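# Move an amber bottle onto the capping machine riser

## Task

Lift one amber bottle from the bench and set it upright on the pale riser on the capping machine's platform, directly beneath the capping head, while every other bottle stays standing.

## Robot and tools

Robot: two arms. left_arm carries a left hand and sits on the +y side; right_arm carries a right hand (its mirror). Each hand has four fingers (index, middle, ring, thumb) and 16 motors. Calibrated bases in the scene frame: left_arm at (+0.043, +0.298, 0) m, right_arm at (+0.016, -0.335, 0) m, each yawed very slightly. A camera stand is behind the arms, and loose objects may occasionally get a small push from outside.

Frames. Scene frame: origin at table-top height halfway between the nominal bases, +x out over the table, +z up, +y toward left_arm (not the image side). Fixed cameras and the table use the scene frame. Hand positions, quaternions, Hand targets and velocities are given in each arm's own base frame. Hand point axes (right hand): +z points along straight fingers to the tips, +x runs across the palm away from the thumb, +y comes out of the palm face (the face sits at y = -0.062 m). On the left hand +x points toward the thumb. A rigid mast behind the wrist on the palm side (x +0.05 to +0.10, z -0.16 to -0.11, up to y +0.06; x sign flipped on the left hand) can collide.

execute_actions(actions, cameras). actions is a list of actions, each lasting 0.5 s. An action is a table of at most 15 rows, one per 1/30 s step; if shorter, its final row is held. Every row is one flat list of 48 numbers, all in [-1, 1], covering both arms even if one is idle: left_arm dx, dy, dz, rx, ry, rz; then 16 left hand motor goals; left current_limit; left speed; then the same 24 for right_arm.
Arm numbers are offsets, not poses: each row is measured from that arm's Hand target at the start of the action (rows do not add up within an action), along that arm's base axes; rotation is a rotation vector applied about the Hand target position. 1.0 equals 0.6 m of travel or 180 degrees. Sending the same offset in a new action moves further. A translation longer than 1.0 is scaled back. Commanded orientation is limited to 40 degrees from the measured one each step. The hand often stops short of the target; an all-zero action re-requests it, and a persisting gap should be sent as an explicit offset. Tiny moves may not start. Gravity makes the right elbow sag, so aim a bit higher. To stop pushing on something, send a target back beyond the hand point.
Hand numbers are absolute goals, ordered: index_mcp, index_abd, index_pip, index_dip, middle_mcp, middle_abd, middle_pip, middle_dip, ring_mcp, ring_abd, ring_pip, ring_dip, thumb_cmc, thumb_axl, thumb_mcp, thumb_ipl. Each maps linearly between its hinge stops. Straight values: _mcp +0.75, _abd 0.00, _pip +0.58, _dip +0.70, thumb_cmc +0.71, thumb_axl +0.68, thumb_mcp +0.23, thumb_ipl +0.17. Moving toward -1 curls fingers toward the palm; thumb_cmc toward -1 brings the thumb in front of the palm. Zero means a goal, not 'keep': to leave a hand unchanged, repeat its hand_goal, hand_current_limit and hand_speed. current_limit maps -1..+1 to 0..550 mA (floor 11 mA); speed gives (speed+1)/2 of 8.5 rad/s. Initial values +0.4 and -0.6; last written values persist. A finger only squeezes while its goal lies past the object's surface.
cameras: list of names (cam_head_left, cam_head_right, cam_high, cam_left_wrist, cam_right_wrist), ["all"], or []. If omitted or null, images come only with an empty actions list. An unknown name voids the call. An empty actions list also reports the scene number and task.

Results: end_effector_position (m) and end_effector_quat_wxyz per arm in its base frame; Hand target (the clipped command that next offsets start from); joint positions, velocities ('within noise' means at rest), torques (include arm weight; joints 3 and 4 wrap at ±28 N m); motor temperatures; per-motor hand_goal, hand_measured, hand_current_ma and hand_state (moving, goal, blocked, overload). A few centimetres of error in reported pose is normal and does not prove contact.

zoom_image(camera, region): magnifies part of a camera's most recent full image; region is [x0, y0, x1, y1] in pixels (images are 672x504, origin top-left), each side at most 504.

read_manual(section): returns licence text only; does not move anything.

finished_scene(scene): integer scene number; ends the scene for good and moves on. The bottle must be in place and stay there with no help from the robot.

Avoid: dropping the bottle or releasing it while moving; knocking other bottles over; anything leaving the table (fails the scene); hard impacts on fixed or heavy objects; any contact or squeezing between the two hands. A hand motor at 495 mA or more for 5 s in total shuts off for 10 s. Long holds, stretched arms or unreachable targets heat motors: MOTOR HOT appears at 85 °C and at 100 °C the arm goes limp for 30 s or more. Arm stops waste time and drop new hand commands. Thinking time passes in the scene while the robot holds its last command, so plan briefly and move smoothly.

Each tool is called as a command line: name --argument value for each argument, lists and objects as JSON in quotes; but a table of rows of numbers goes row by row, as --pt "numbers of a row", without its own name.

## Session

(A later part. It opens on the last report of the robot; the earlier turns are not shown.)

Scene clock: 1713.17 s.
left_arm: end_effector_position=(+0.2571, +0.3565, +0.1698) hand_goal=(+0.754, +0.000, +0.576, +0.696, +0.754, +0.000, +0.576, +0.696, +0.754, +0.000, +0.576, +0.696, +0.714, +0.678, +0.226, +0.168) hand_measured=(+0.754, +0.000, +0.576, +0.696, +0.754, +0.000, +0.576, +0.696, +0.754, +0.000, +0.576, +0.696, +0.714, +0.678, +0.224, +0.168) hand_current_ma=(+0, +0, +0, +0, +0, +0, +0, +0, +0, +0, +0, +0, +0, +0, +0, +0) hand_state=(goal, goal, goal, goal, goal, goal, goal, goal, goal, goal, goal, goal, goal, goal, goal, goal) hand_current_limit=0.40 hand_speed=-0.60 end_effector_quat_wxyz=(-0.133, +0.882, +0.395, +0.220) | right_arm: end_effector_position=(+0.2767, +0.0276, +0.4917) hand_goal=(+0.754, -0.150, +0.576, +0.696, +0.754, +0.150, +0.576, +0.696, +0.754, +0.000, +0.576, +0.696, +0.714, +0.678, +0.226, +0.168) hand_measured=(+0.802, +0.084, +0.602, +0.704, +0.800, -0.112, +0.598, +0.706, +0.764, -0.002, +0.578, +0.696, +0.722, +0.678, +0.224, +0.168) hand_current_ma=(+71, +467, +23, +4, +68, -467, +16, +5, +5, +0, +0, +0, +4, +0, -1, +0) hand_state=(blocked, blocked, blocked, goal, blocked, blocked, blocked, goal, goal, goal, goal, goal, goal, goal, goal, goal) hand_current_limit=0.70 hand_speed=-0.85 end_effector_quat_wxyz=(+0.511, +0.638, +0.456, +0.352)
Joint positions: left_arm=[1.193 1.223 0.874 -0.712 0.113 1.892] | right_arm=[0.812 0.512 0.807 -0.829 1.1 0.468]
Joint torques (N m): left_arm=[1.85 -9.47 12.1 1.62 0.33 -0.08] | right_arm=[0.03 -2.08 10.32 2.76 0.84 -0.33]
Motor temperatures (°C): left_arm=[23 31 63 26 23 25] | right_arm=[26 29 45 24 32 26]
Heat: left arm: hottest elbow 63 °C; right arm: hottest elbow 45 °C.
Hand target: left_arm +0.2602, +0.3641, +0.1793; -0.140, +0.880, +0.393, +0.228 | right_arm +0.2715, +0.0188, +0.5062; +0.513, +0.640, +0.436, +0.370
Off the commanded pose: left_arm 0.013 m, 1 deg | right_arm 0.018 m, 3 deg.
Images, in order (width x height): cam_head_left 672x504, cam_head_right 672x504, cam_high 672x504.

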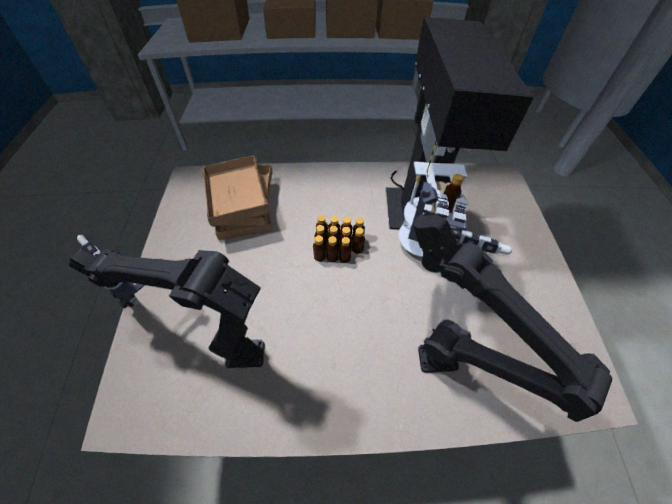

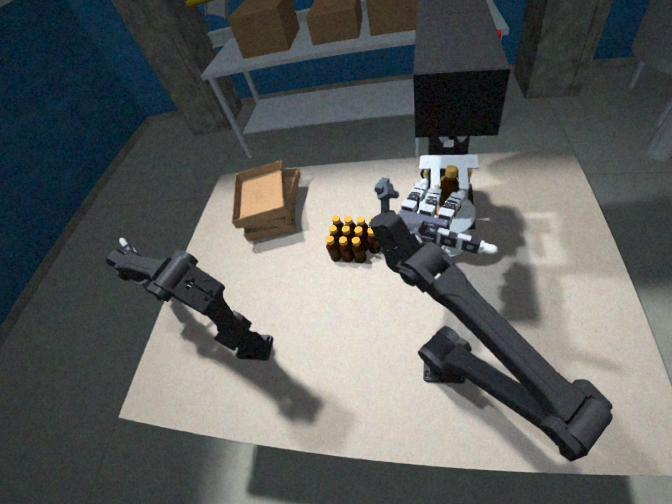

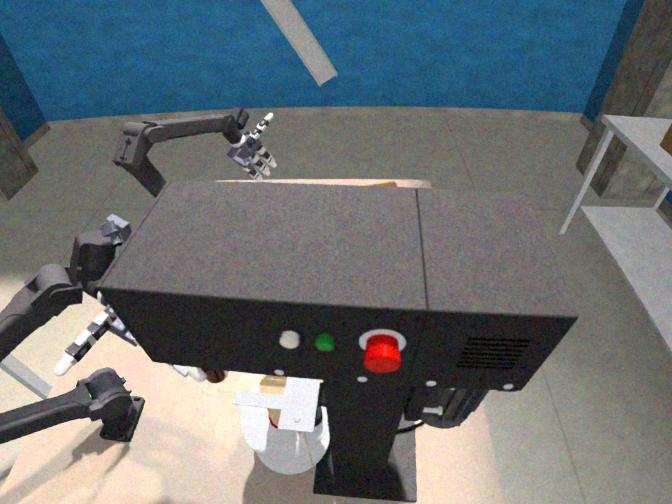

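zoom_image --camera "cam_head_right" --region '[425, 155, 475, 205]'

zoom_image --camera "cam_high" --region '[200, 365, 260, 425]'

Scaled by 10.080 from the camera's 672x504 image, which has a finer 960x720 frame.

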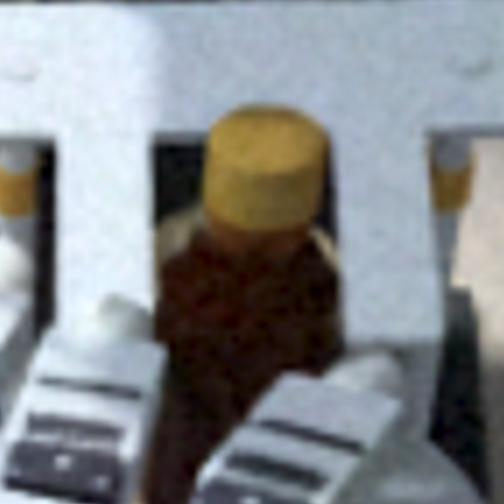

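Scaled by 8.400 from the camera's 672x504 image, which has a finer 960x720 frame.

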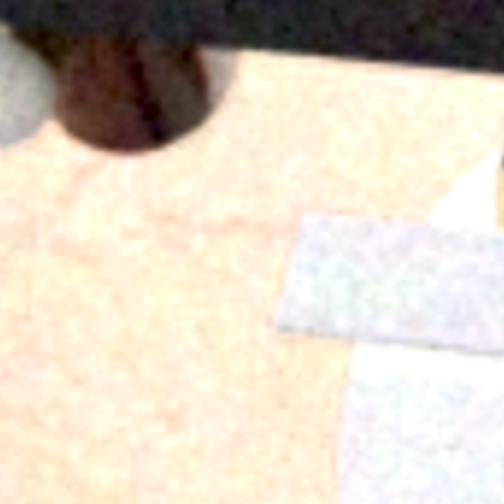

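execute_actions --actions '[[[0,0,0,0,0,0,0.754,0,0.576,0.696,0.754,0,0.576,0.696,0.754,0,0.576,0.696,0.714,0.678,0.226,0.168,0.4,-0.6,0.015,-0.0105,0,0,0,0,0.754,-0.15,0.576,0.696,0.754,0.15,0.576,0.696,0.754,0,0.576,0.696,0.714,0.678,0.226,0.168,0.7,-0.85]]]' --cameras '["cam_head_left", "cam_head_right", "cam_high"]'

zoom_image --camera "cam_head_right" --region '[425, 155, 475, 205]'

zoom_image --camera "cam_high" --region '[200, 365, 260, 425]'

Scene clock: 1804.93 s.
left_arm: end_effector_position=(+0.2571, +0.3565, +0.1698) hand_goal=(+0.754, +0.000, +0.576, +0.696, +0.754, +0.000, +0.576, +0.696, +0.754, +0.000, +0.576, +0.696, +0.714, +0.678, +0.226, +0.168) hand_measured=(+0.754, +0.000, +0.576, +0.696, +0.754, +0.000, +0.576, +0.696, +0.754, +0.000, +0.576, +0.696, +0.714, +0.678, +0.224, +0.168) hand_current_ma=(+0, +0, +0, +0, +0, +0, +0, +0, +0, +0, +0, +0, +0, +0, +0, +0) hand_state=(goal, goal, goal, goal, goal, goal, goal, goal, goal, goal, goal, goal, goal, goal, goal, goal) hand_current_limit=0.40 hand_speed=-0.60 end_effector_quat_wxyz=(-0.133, +0.882, +0.395, +0.220) | right_arm: end_effector_position=(+0.2867, +0.0212, +0.4900) hand_goal=(+0.754, -0.150, +0.576, +0.696, +0.754, +0.150, +0.576, +0.696, +0.754, +0.000, +0.576, +0.696, +0.714, +0.678, +0.226, +0.168) hand_measured=(+0.802, +0.084, +0.602, +0.704, +0.800, -0.112, +0.598, +0.706, +0.764, -0.002, +0.578, +0.696, +0.722, +0.678, +0.224, +0.168) hand_current_ma=(+71, +467, +23, +4, +68, -467, +16, +5, +5, +0, +0, +0, +4, +0, -1, +0) hand_state=(blocked, blocked, blocked, goal, blocked, blocked, blocked, goal, goal, goal, goal, goal, goal, goal, goal, goal) hand_current_limit=0.70 hand_speed=-0.85 end_effector_quat_wxyz=(+0.510, +0.639, +0.458, +0.351)
Joint positions: left_arm=[1.193 1.223 0.874 -0.712 0.113 1.892] | right_arm=[0.738 0.509 0.793 -0.76 1.034 0.398]
Joint torques (N m): left_arm=[1.85 -9.41 12.11 1.62 0.33 -0.08] | right_arm=[-0.21 -2.26 10.43 2.93 0.71 -0.33]
Motor temperatures (°C): left_arm=[23 31 63 26 23 25] | right_arm=[26 29 44 24 29 26]
Heat: left arm: hottest elbow 63 °C; right arm: hottest elbow 44 °C.
Hand target: left_arm +0.2602, +0.3641, +0.1793; -0.140, +0.880, +0.393, +0.228 | right_arm +0.2805, +0.0125, +0.5062; +0.513, +0.640, +0.436, +0.369
Off the commanded pose: left_arm 0.013 m, 1 deg | right_arm 0.019 m, 3 deg.
Images, in order (width x height): cam_head_left 672x504, cam_head_right 672x504, cam_high 672x504.

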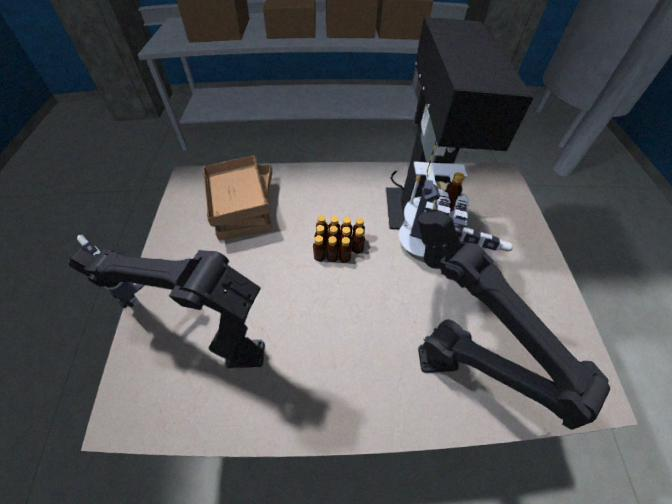

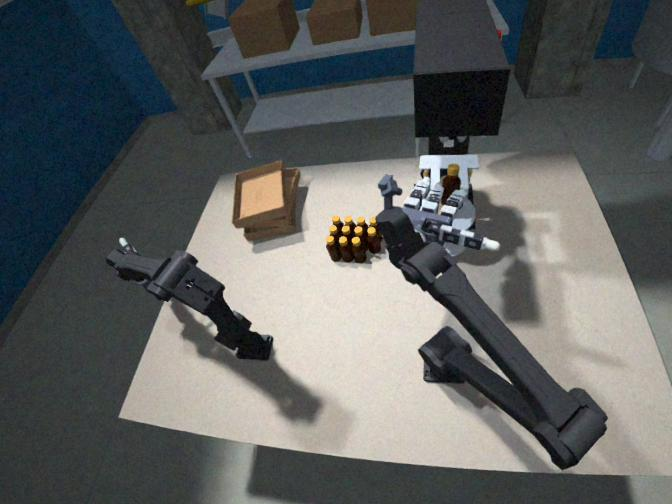

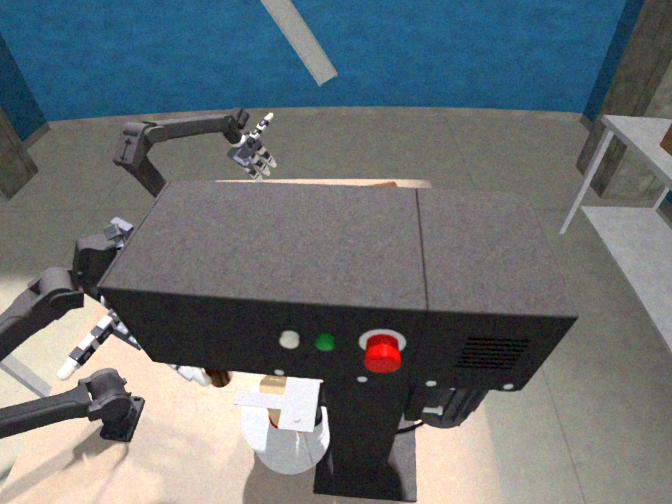

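Scaled by 10.080 from the camera's 672x504 image, which has a finer 960x720 frame.

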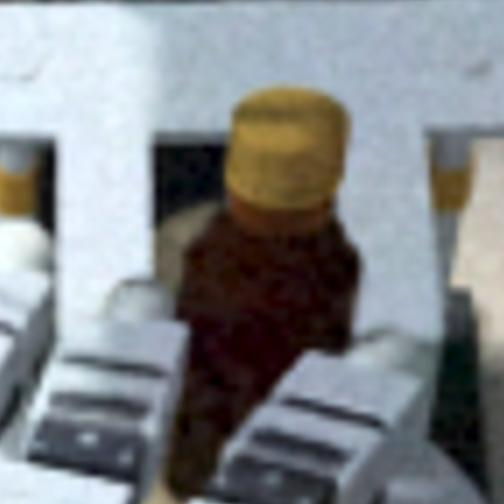

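Scaled by 8.400 from the camera's 672x504 image, which has a finer 960x720 frame.

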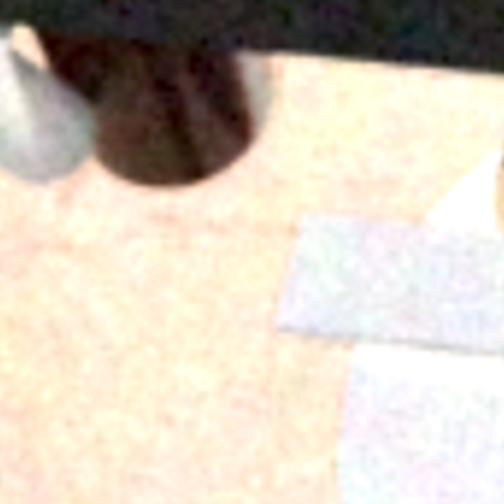

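execute_actions --actions '[[[0,0,0,0,0,0,0.754,0,0.576,0.696,0.754,0,0.576,0.696,0.754,0,0.576,0.696,0.714,0.678,0.226,0.168,0.4,-0.6,0.02,0.001,0.002,0,0,0,0.754,-0.15,0.576,0.696,0.754,0.15,0.576,0.696,0.754,0,0.576,0.696,0.714,0.678,0.226,0.168,0.7,-0.85]]]' --cameras '["cam_head_left", "cam_head_right", "cam_high"]'

zoom_image --camera "cam_head_right" --region '[425, 155, 475, 205]'

zoom_image --camera "cam_high" --region '[200, 365, 260, 425]'

Scene clock: 1821.00 s.
left_arm: end_effector_position=(+0.2571, +0.3565, +0.1698) hand_goal=(+0.754, +0.000, +0.576, +0.696, +0.754, +0.000, +0.576, +0.696, +0.754, +0.000, +0.576, +0.696, +0.714, +0.678, +0.226, +0.168) hand_measured=(+0.754, +0.000, +0.576, +0.696, +0.754, +0.000, +0.576, +0.696, +0.754, +0.000, +0.576, +0.696, +0.714, +0.678, +0.224, +0.168) hand_current_ma=(+0, +0, +0, +0, +0, +0, +0, +0, +0, +0, +0, +0, +0, +0, +0, +0) hand_state=(goal, goal, goal, goal, goal, goal, goal, goal, goal, goal, goal, goal, goal, goal, goal, goal) hand_current_limit=0.40 hand_speed=-0.60 end_effector_quat_wxyz=(-0.133, +0.882, +0.395, +0.220) | right_arm: end_effector_position=(+0.2925, +0.0163, +0.4942) hand_goal=(+0.754, -0.150, +0.576, +0.696, +0.754, +0.150, +0.576, +0.696, +0.754, +0.000, +0.576, +0.696, +0.714, +0.678, +0.226, +0.168) hand_measured=(+0.802, +0.084, +0.602, +0.704, +0.800, -0.112, +0.598, +0.706, +0.764, -0.002, +0.578, +0.696, +0.722, +0.678, +0.224, +0.168) hand_current_ma=(+71, +467, +23, +4, +68, -467, +16, +5, +5, +0, +0, +0, +4, +0, -1, +0) hand_state=(blocked, blocked, blocked, goal, blocked, blocked, blocked, goal, goal, goal, goal, goal, goal, goal, goal, goal) hand_current_limit=0.70 hand_speed=-0.85 end_effector_quat_wxyz=(+0.508, +0.640, +0.451, +0.358)
Joint positions: left_arm=[1.193 1.223 0.874 -0.712 0.113 1.892] | right_arm=[0.691 0.511 0.793 -0.709 0.991 0.363]
Joint torques (N m): left_arm=[1.9 -9.41 12.11 1.61 0.33 -0.08] | right_arm=[0.15 -0.67 10.69 3.07 0.61 -0.31]
Motor temperatures (°C): left_arm=[23 31 63 26 23 25] | right_arm=[26 29 44 24 29 26]
Heat: left arm: hottest elbow 63 °C; right arm: hottest elbow 44 °C.
Hand target: left_arm +0.2602, +0.3641, +0.1793; -0.140, +0.880, +0.393, +0.228 | right_arm +0.2925, +0.0131, +0.5074; +0.513, +0.640, +0.437, +0.370
Off the commanded pose: left_arm 0.013 m, 1 deg | right_arm 0.014 m, 2 deg.
Images, in order (width x height): cam_head_left 672x504, cam_head_right 672x504, cam_high 672x504.

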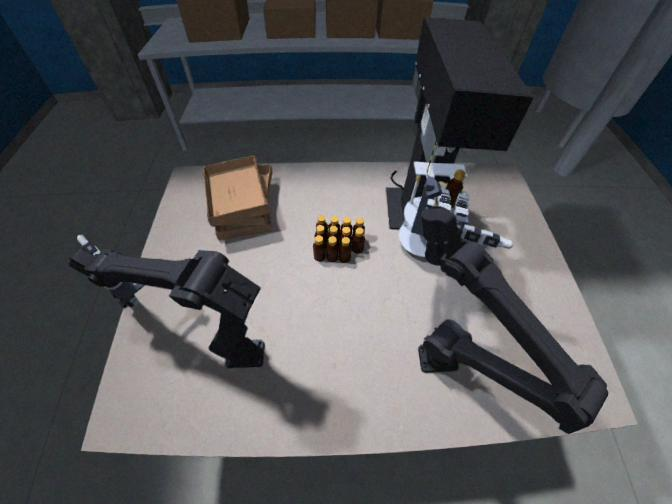

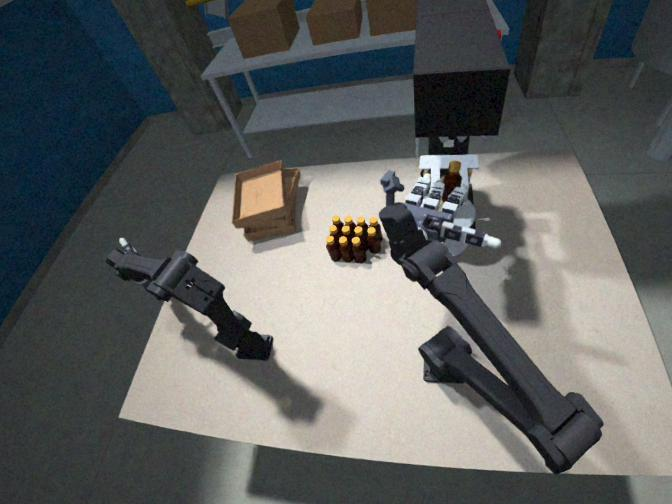

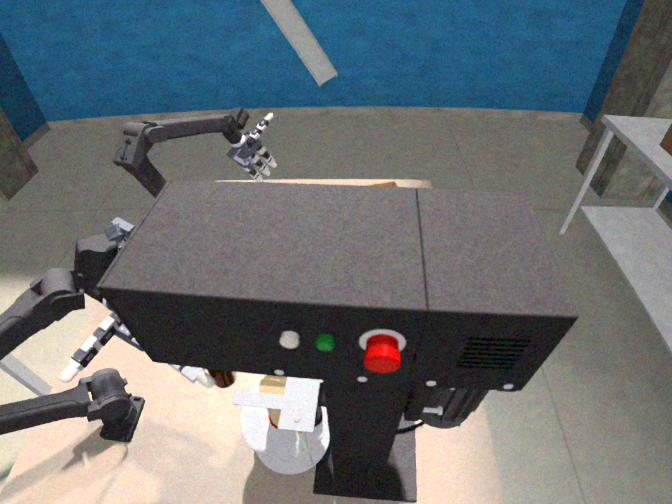

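Scaled by 10.080 from the camera's 672x504 image, which has a finer 960x720 frame.

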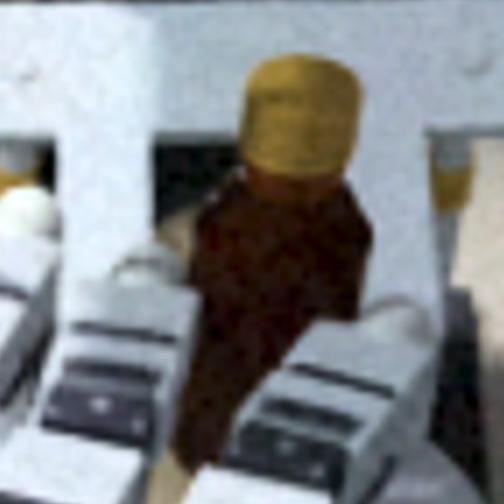

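Scaled by 8.400 from the camera's 672x504 image, which has a finer 960x720 frame.

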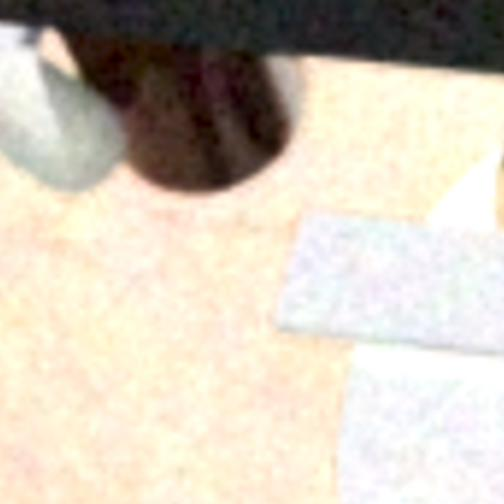

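zoom_image --camera "cam_head_left" --region '[425, 155, 475, 205]'

Scaled by 10.080 from the camera's 672x504 image, which has a finer 960x720 frame.

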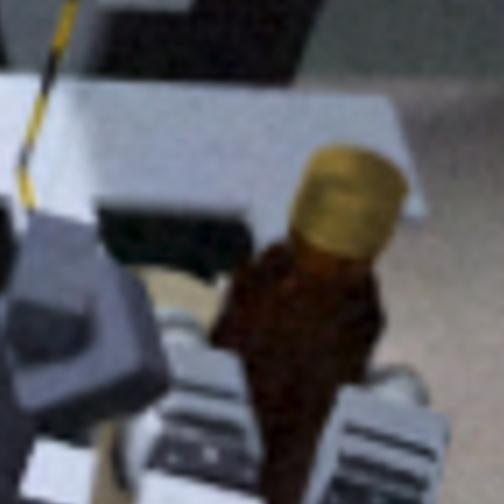

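execute_actions --actions '[[[0,0,0,0,0,0,0.754,0,0.576,0.696,0.754,0,0.576,0.696,0.754,0,0.576,0.696,0.714,0.678,0.226,0.168,0.4,-0.6,0.012,0.01,0,0,0,0,0.754,-0.15,0.576,0.696,0.754,0.15,0.576,0.696,0.754,0,0.576,0.696,0.714,0.678,0.226,0.168,0.7,-0.85]]]' --cameras '["cam_head_left", "cam_head_right", "cam_high"]'

zoom_image --camera "cam_head_right" --region '[425, 155, 475, 205]'

zoom_image --camera "cam_high" --region '[200, 365, 260, 425]'

Scene clock: 1896.57 s.
left_arm: end_effector_position=(+0.2571, +0.3565, +0.1698) hand_goal=(+0.754, +0.000, +0.576, +0.696, +0.754, +0.000, +0.576, +0.696, +0.754, +0.000, +0.576, +0.696, +0.714, +0.678, +0.226, +0.168) hand_measured=(+0.754, +0.000, +0.576, +0.696, +0.754, +0.000, +0.576, +0.696, +0.754, +0.000, +0.576, +0.696, +0.714, +0.678, +0.224, +0.168) hand_current_ma=(+0, +0, +0, +0, +0, +0, +0, +0, +0, +0, +0, +0, +0, +0, +0, +0) hand_state=(goal, goal, goal, goal, goal, goal, goal, goal, goal, goal, goal, goal, goal, goal, goal, goal) hand_current_limit=0.40 hand_speed=-0.60 end_effector_quat_wxyz=(-0.133, +0.882, +0.395, +0.220) | right_arm: end_effector_position=(+0.3016, +0.0239, +0.4901) hand_goal=(+0.754, -0.150, +0.576, +0.696, +0.754, +0.150, +0.576, +0.696, +0.754, +0.000, +0.576, +0.696, +0.714, +0.678, +0.226, +0.168) hand_measured=(+0.802, +0.084, +0.602, +0.704, +0.800, -0.112, +0.598, +0.706, +0.764, -0.002, +0.578, +0.696, +0.722, +0.678, +0.224, +0.168) hand_current_ma=(+71, +467, +23, +4, +68, -467, +16, +5, +5, +0, +0, +0, +4, +0, -1, +0) hand_state=(blocked, blocked, blocked, goal, blocked, blocked, blocked, goal, goal, goal, goal, goal, goal, goal, goal, goal) hand_current_limit=0.70 hand_speed=-0.85 end_effector_quat_wxyz=(+0.508, +0.640, +0.455, +0.354)
Joint positions: left_arm=[1.193 1.223 0.874 -0.712 0.113 1.892] | right_arm=[0.691 0.544 0.793 -0.687 0.99 0.363]
Joint torques (N m): left_arm=[1.85 -9.41 12.11 1.61 0.33 -0.08] | right_arm=[0.26 -1.32 11.19 3.02 0.7 -0.32]
Motor temperatures (°C): left_arm=[23 31 63 26 23 25] | right_arm=[26 28 45 24 28 26]
Heat: left arm: hottest elbow 63 °C; right arm: hottest elbow 45 °C.
Hand target: left_arm +0.2602, +0.3641, +0.1793; -0.140, +0.880, +0.393, +0.228 | right_arm +0.2997, +0.0191, +0.5075; +0.513, +0.640, +0.436, +0.370
Off the commanded pose: left_arm 0.013 m, 1 deg | right_arm 0.018 m, 3 deg.
Images, in order (width x height): cam_head_left 672x504, cam_head_right 672x504, cam_high 672x504.

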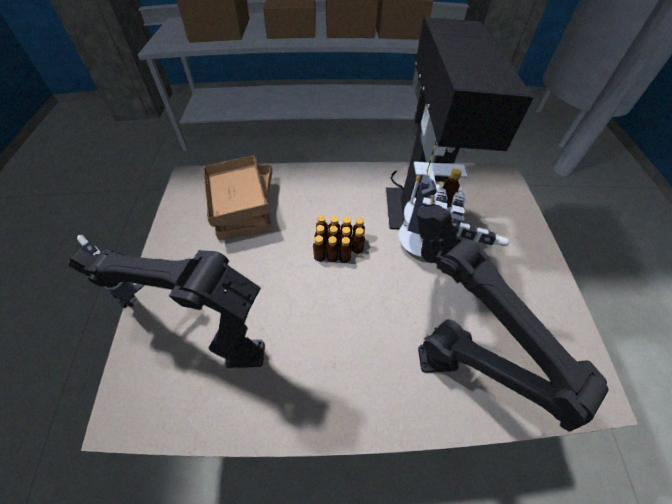

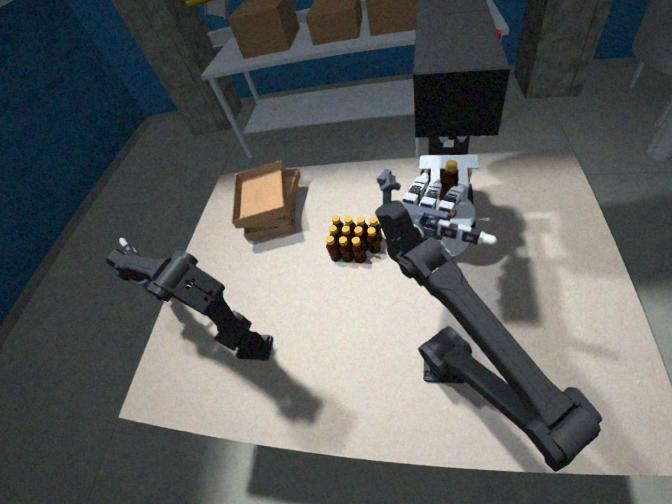

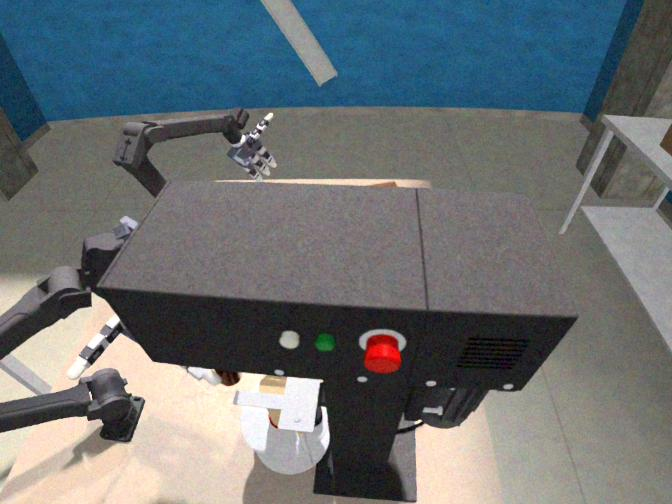

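Scaled by 10.080 from the camera's 672x504 image, which has a finer 960x720 frame.

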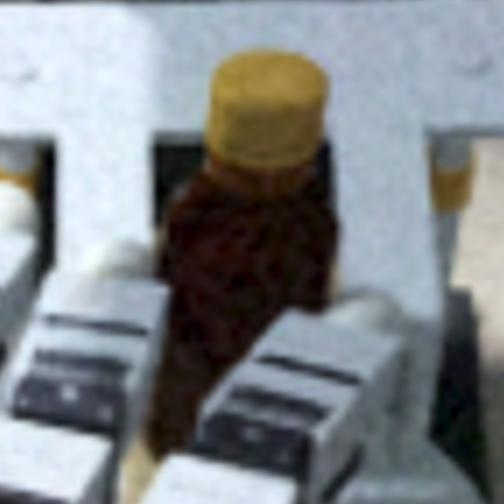

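Scaled by 8.400 from the camera's 672x504 image, which has a finer 960x720 frame.

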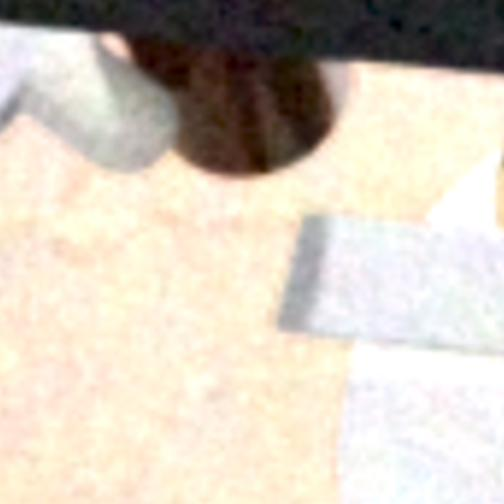

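execute_actions --actions '[[[0,0,0,0,0,0,0.754,0,0.576,0.696,0.754,0,0.576,0.696,0.754,0,0.576,0.696,0.714,0.678,0.226,0.168,0.4,-0.6,0.015,-0.008,0,0,0,0,0.754,-0.15,0.576,0.696,0.754,0.15,0.576,0.696,0.754,0,0.576,0.696,0.714,0.678,0.226,0.168,0.7,-0.85]]]' --cameras '["cam_head_left", "cam_head_right", "cam_high"]'

zoom_image --camera "cam_head_right" --region '[425, 155, 475, 205]'

zoom_image --camera "cam_high" --region '[200, 365, 260, 425]'

Scene clock: 1911.60 s.
left_arm: end_effector_position=(+0.2571, +0.3565, +0.1698) hand_goal=(+0.754, +0.000, +0.576, +0.696, +0.754, +0.000, +0.576, +0.696, +0.754, +0.000, +0.576, +0.696, +0.714, +0.678, +0.226, +0.168) hand_measured=(+0.754, +0.000, +0.576, +0.696, +0.754, +0.000, +0.576, +0.696, +0.754, +0.000, +0.576, +0.696, +0.714, +0.678, +0.224, +0.168) hand_current_ma=(+0, +0, +0, +0, +0, +0, +0, +0, +0, +0, +0, +0, +0, +0, +0, +0) hand_state=(goal, goal, goal, goal, goal, goal, goal, goal, goal, goal, goal, goal, goal, goal, goal, goal) hand_current_limit=0.40 hand_speed=-0.60 end_effector_quat_wxyz=(-0.133, +0.882, +0.395, +0.220) | right_arm: end_effector_position=(+0.3090, +0.0176, +0.4923) hand_goal=(+0.754, -0.150, +0.576, +0.696, +0.754, +0.150, +0.576, +0.696, +0.754, +0.000, +0.576, +0.696, +0.714, +0.678, +0.226, +0.168) hand_measured=(+0.802, +0.084, +0.602, +0.704, +0.800, -0.112, +0.598, +0.706, +0.764, -0.002, +0.578, +0.696, +0.722, +0.678, +0.224, +0.168) hand_current_ma=(+71, +467, +23, +4, +68, -467, +16, +5, +5, +0, +0, +0, +4, +0, -1, +0) hand_state=(blocked, blocked, blocked, goal, blocked, blocked, blocked, goal, goal, goal, goal, goal, goal, goal, goal, goal) hand_current_limit=0.70 hand_speed=-0.85 end_effector_quat_wxyz=(+0.508, +0.641, +0.452, +0.357)
Joint positions: left_arm=[1.193 1.223 0.874 -0.712 0.113 1.892] | right_arm=[0.637 0.548 0.793 -0.648 0.942 0.33]
Joint torques (N m): left_arm=[1.85 -9.47 12.11 1.62 0.33 -0.08] | right_arm=[0.03 -1.08 11.02 3.23 0.57 -0.31]
Motor temperatures (°C): left_arm=[23 31 64 26 23 25] | right_arm=[26 28 45 24 28 26]
Heat: left arm: hottest elbow 64 °C; right arm: hottest elbow 45 °C.
Hand target: left_arm +0.2602, +0.3641, +0.1793; -0.140, +0.880, +0.393, +0.228 | right_arm +0.3087, +0.0142, +0.5074; +0.513, +0.640, +0.436, +0.369
Off the commanded pose: left_arm 0.013 m, 1 deg | right_arm 0.016 m, 2 deg.
Images, in order (width x height): cam_head_left 672x504, cam_head_right 672x504, cam_high 672x504.

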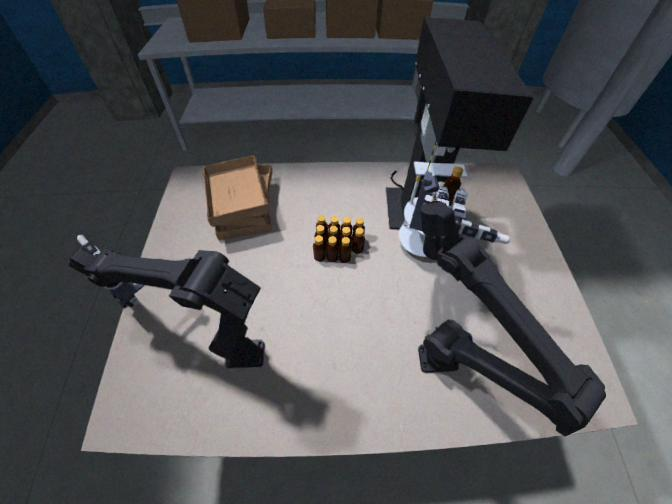

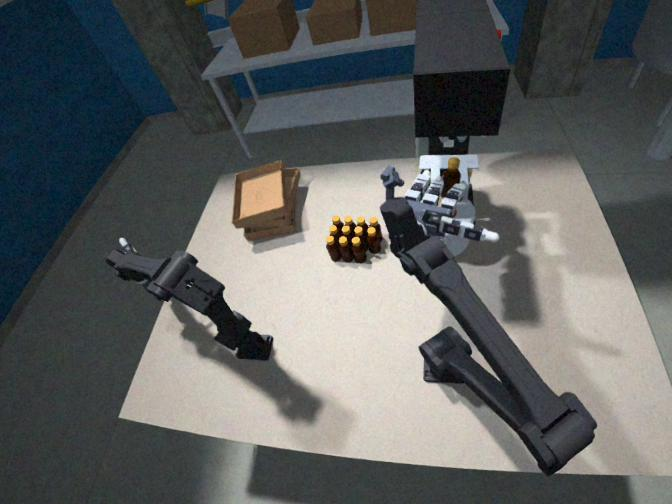

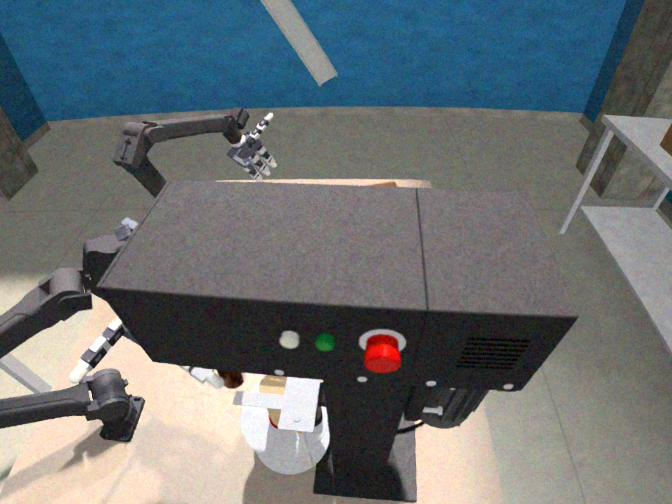

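Scaled by 10.080 from the camera's 672x504 image, which has a finer 960x720 frame.

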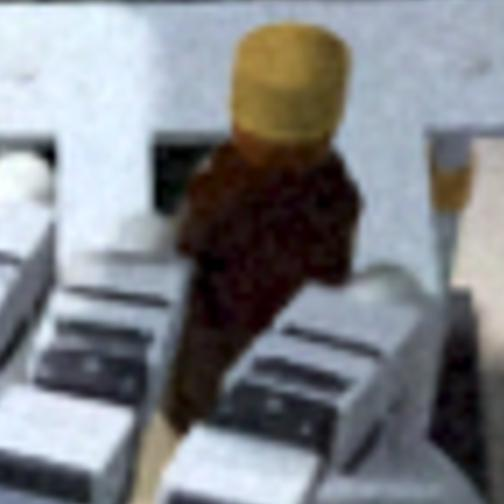

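Scaled by 8.400 from the camera's 672x504 image, which has a finer 960x720 frame.

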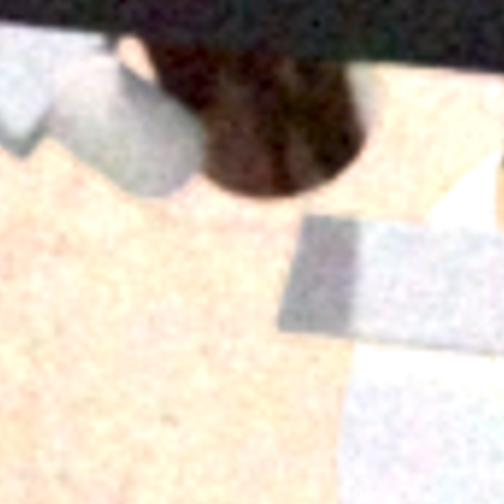

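execute_actions --actions '[[[0,0,0,0,0,0,0.754,0,0.576,0.696,0.754,0,0.576,0.696,0.754,0,0.576,0.696,0.714,0.678,0.226,0.168,0.4,-0.6,0.025,0.005,0,0,0,0,0.754,-0.15,0.576,0.696,0.754,0.15,0.576,0.696,0.754,0,0.576,0.696,0.714,0.678,0.226,0.168,0.7,-0.85]]]' --cameras '["cam_head_left", "cam_head_right", "cam_high"]'

zoom_image --camera "cam_head_right" --region '[425, 145, 475, 195]'

zoom_image --camera "cam_high" --region '[210, 365, 270, 425]'

Scene clock: 1925.57 s.
left_arm: end_effector_position=(+0.2571, +0.3565, +0.1698) hand_goal=(+0.754, +0.000, +0.576, +0.696, +0.754, +0.000, +0.576, +0.696, +0.754, +0.000, +0.576, +0.696, +0.714, +0.678, +0.226, +0.168) hand_measured=(+0.754, +0.000, +0.576, +0.696, +0.754, +0.000, +0.576, +0.696, +0.754, +0.000, +0.576, +0.696, +0.714, +0.678, +0.224, +0.168) hand_current_ma=(+0, +0, +0, +0, +0, +0, +0, +0, +0, +0, +0, +0, +0, +0, +0, +0) hand_state=(goal, goal, goal, goal, goal, goal, goal, goal, goal, goal, goal, goal, goal, goal, goal, goal) hand_current_limit=0.40 hand_speed=-0.60 end_effector_quat_wxyz=(-0.133, +0.882, +0.395, +0.220) | right_arm: end_effector_position=(+0.3257, +0.0218, +0.4868) hand_goal=(+0.754, -0.150, +0.576, +0.696, +0.754, +0.150, +0.576, +0.696, +0.754, +0.000, +0.576, +0.696, +0.714, +0.678, +0.226, +0.168) hand_measured=(+0.802, +0.084, +0.602, +0.704, +0.800, -0.112, +0.598, +0.706, +0.764, -0.002, +0.578, +0.696, +0.722, +0.678, +0.224, +0.168) hand_current_ma=(+71, +468, +23, +4, +68, -467, +16, +5, +5, +0, +0, +0, +4, +0, -1, +0) hand_state=(blocked, blocked, blocked, goal, blocked, blocked, blocked, goal, goal, goal, goal, goal, goal, goal, goal, goal) hand_current_limit=0.70 hand_speed=-0.85 end_effector_quat_wxyz=(+0.508, +0.641, +0.456, +0.350)
Joint positions: left_arm=[1.193 1.223 0.874 -0.712 0.113 1.892] | right_arm=[0.603 0.593 0.793 -0.602 0.912 0.31]
Joint torques (N m): left_arm=[1.85 -9.47 12.11 1.63 0.33 -0.08] | right_arm=[0.09 -1.96 11.63 3.29 0.48 -0.31]
Motor temperatures (°C): left_arm=[23 31 64 26 23 25] | right_arm=[26 28 45 24 27 26]
Heat: left arm: hottest elbow 64 °C; right arm: hottest elbow 45 °C.
Hand target: left_arm +0.2602, +0.3641, +0.1793; -0.140, +0.880, +0.393, +0.228 | right_arm +0.3237, +0.0173, +0.5075; +0.513, +0.640, +0.436, +0.370
Off the commanded pose: left_arm 0.013 m, 1 deg | right_arm 0.021 m, 3 deg.
Images, in order (width x height): cam_head_left 672x504, cam_head_right 672x504, cam_high 672x504.

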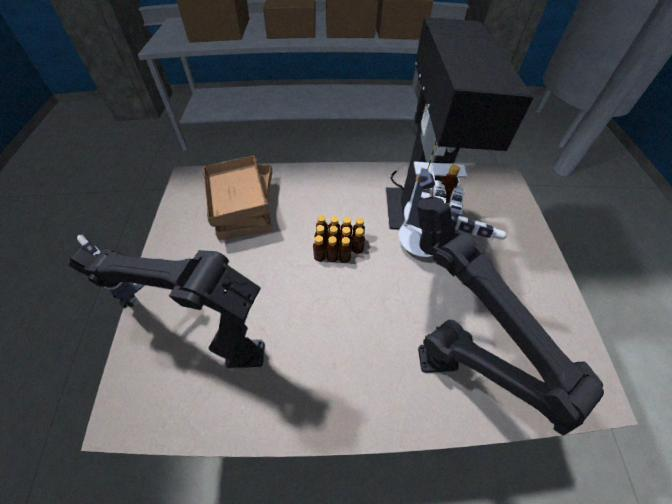

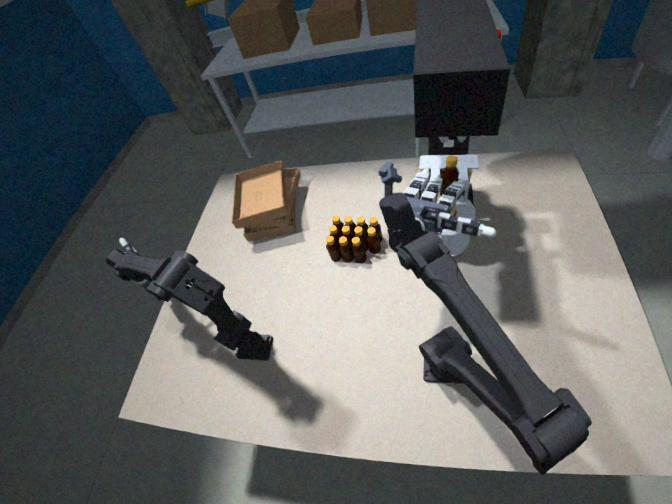

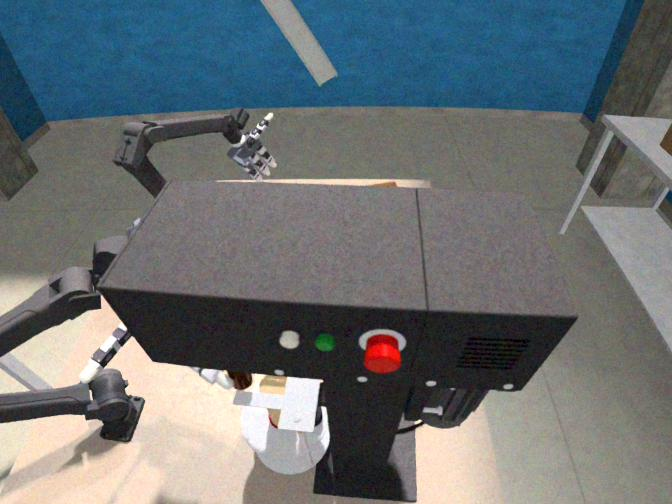

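Scaled by 10.080 from the camera's 672x504 image, which has a finer 960x720 frame.

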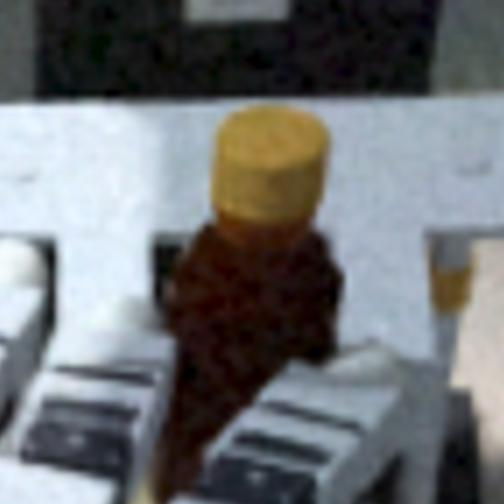

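Scaled by 8.400 from the camera's 672x504 image, which has a finer 960x720 frame.

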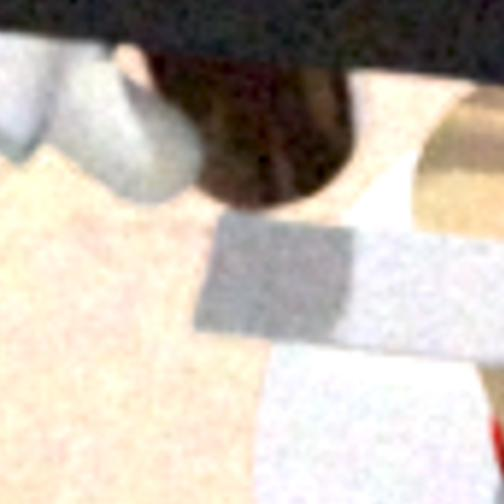

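execute_actions --actions '[[[0,0,0,0,0,0,0.754,0,0.576,0.696,0.754,0,0.576,0.696,0.754,0,0.576,0.696,0.714,0.678,0.226,0.168,0.4,-0.6,0.035,-0.004,0.006,0,0,0,0.754,-0.15,0.576,0.696,0.754,0.15,0.576,0.696,0.754,0,0.576,0.696,0.714,0.678,0.226,0.168,0.7,-0.85]]]' --cameras '["cam_head_left", "cam_head_right", "cam_high"]'

zoom_image --camera "cam_head_right" --region '[425, 145, 475, 195]'

zoom_image --camera "cam_high" --region '[210, 365, 270, 425]'

Scene clock: 1942.73 s.
left_arm: end_effector_position=(+0.2571, +0.3565, +0.1698) hand_goal=(+0.754, +0.000, +0.576, +0.696, +0.754, +0.000, +0.576, +0.696, +0.754, +0.000, +0.576, +0.696, +0.714, +0.678, +0.226, +0.168) hand_measured=(+0.754, +0.000, +0.576, +0.696, +0.754, +0.000, +0.576, +0.696, +0.754, +0.000, +0.576, +0.696, +0.714, +0.678, +0.224, +0.168) hand_current_ma=(+0, +0, +0, +0, +0, +0, +0, +0, +0, +0, +0, +0, +0, +0, +0, +0) hand_state=(goal, goal, goal, goal, goal, goal, goal, goal, goal, goal, goal, goal, goal, goal, goal, goal) hand_current_limit=0.40 hand_speed=-0.60 end_effector_quat_wxyz=(-0.133, +0.882, +0.395, +0.220) | right_arm: end_effector_position=(+0.3468, +0.0201, +0.4802) hand_goal=(+0.754, -0.150, +0.576, +0.696, +0.754, +0.150, +0.576, +0.696, +0.754, +0.000, +0.576, +0.696, +0.714, +0.678, +0.226, +0.168) hand_measured=(+0.800, +0.084, +0.600, +0.704, +0.806, -0.112, +0.600, +0.708, +0.764, -0.002, +0.578, +0.696, +0.722, +0.678, +0.224, +0.168) hand_current_ma=(+67, +468, +21, +4, +83, -467, +21, +7, +5, +0, +0, +0, +4, +0, -1, +0) hand_state=(blocked, blocked, blocked, goal, blocked, blocked, blocked, goal, goal, goal, goal, goal, goal, goal, goal, goal) hand_current_limit=0.70 hand_speed=-0.85 end_effector_quat_wxyz=(+0.505, +0.643, +0.461, +0.345)
Joint positions: left_arm=[1.193 1.223 0.874 -0.712 0.113 1.892] | right_arm=[0.538 0.64 0.793 -0.546 0.849 0.277]
Joint torques (N m): left_arm=[1.79 -9.41 12.12 1.62 0.33 -0.07] | right_arm=[-0.15 -2.61 13.04 3.28 0.48 -0.32]
Motor temperatures (°C): left_arm=[23 31 64 26 23 25] | right_arm=[26 28 46 24 27 26]
Heat: left arm: hottest elbow 64 °C; right arm: hottest elbow 46 °C.
Hand target: left_arm +0.2602, +0.3641, +0.1793; -0.140, +0.880, +0.393, +0.228 | right_arm +0.3447, +0.0148, +0.5111; +0.513, +0.640, +0.436, +0.370
Off the commanded pose: left_arm 0.013 m, 1 deg | right_arm 0.031 m, 4 deg.
Images, in order (width x height): cam_head_left 672x504, cam_head_right 672x504, cam_high 672x504.

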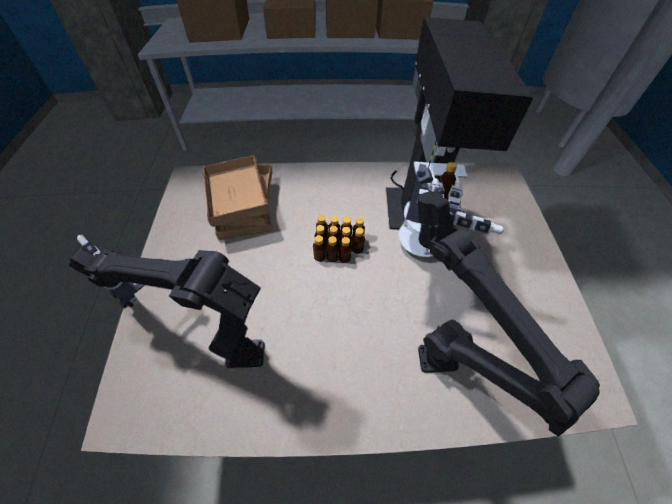

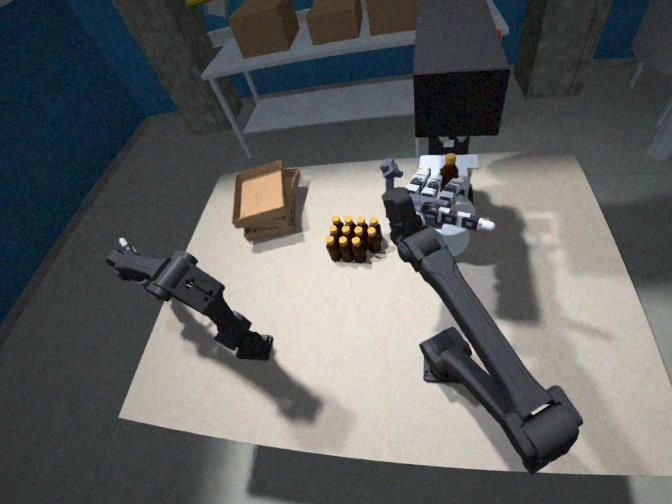

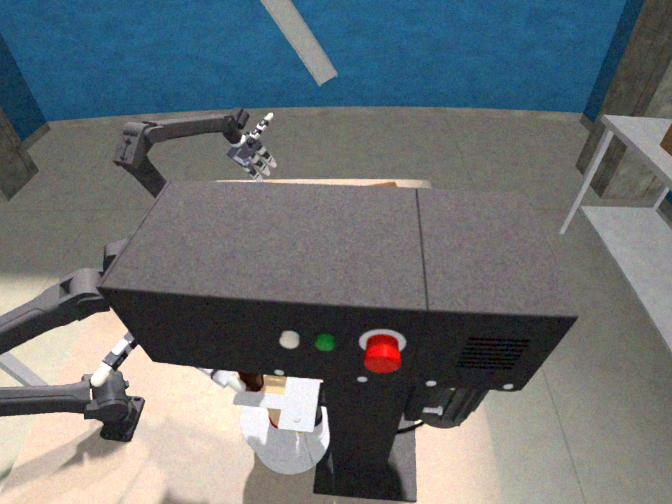

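Scaled by 10.080 from the camera's 672x504 image, which has a finer 960x720 frame.

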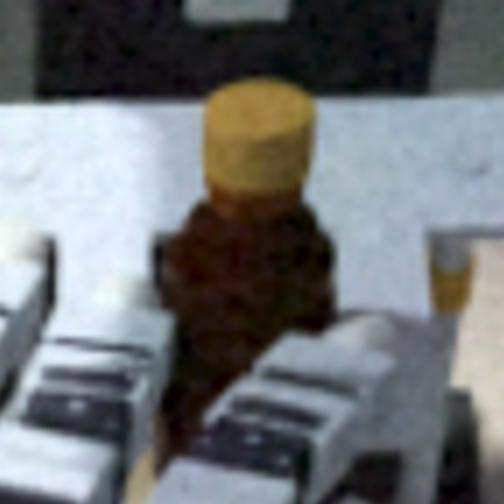

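Scaled by 8.400 from the camera's 672x504 image, which has a finer 960x720 frame.

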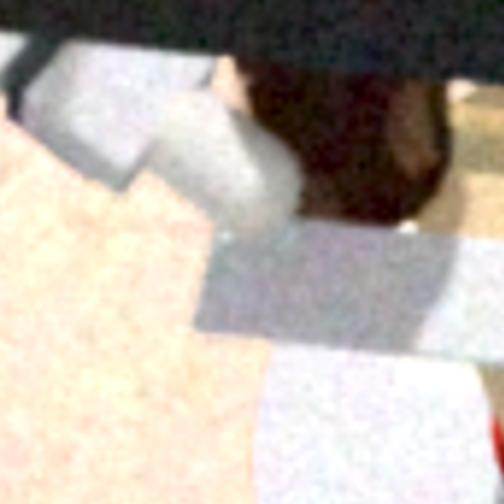

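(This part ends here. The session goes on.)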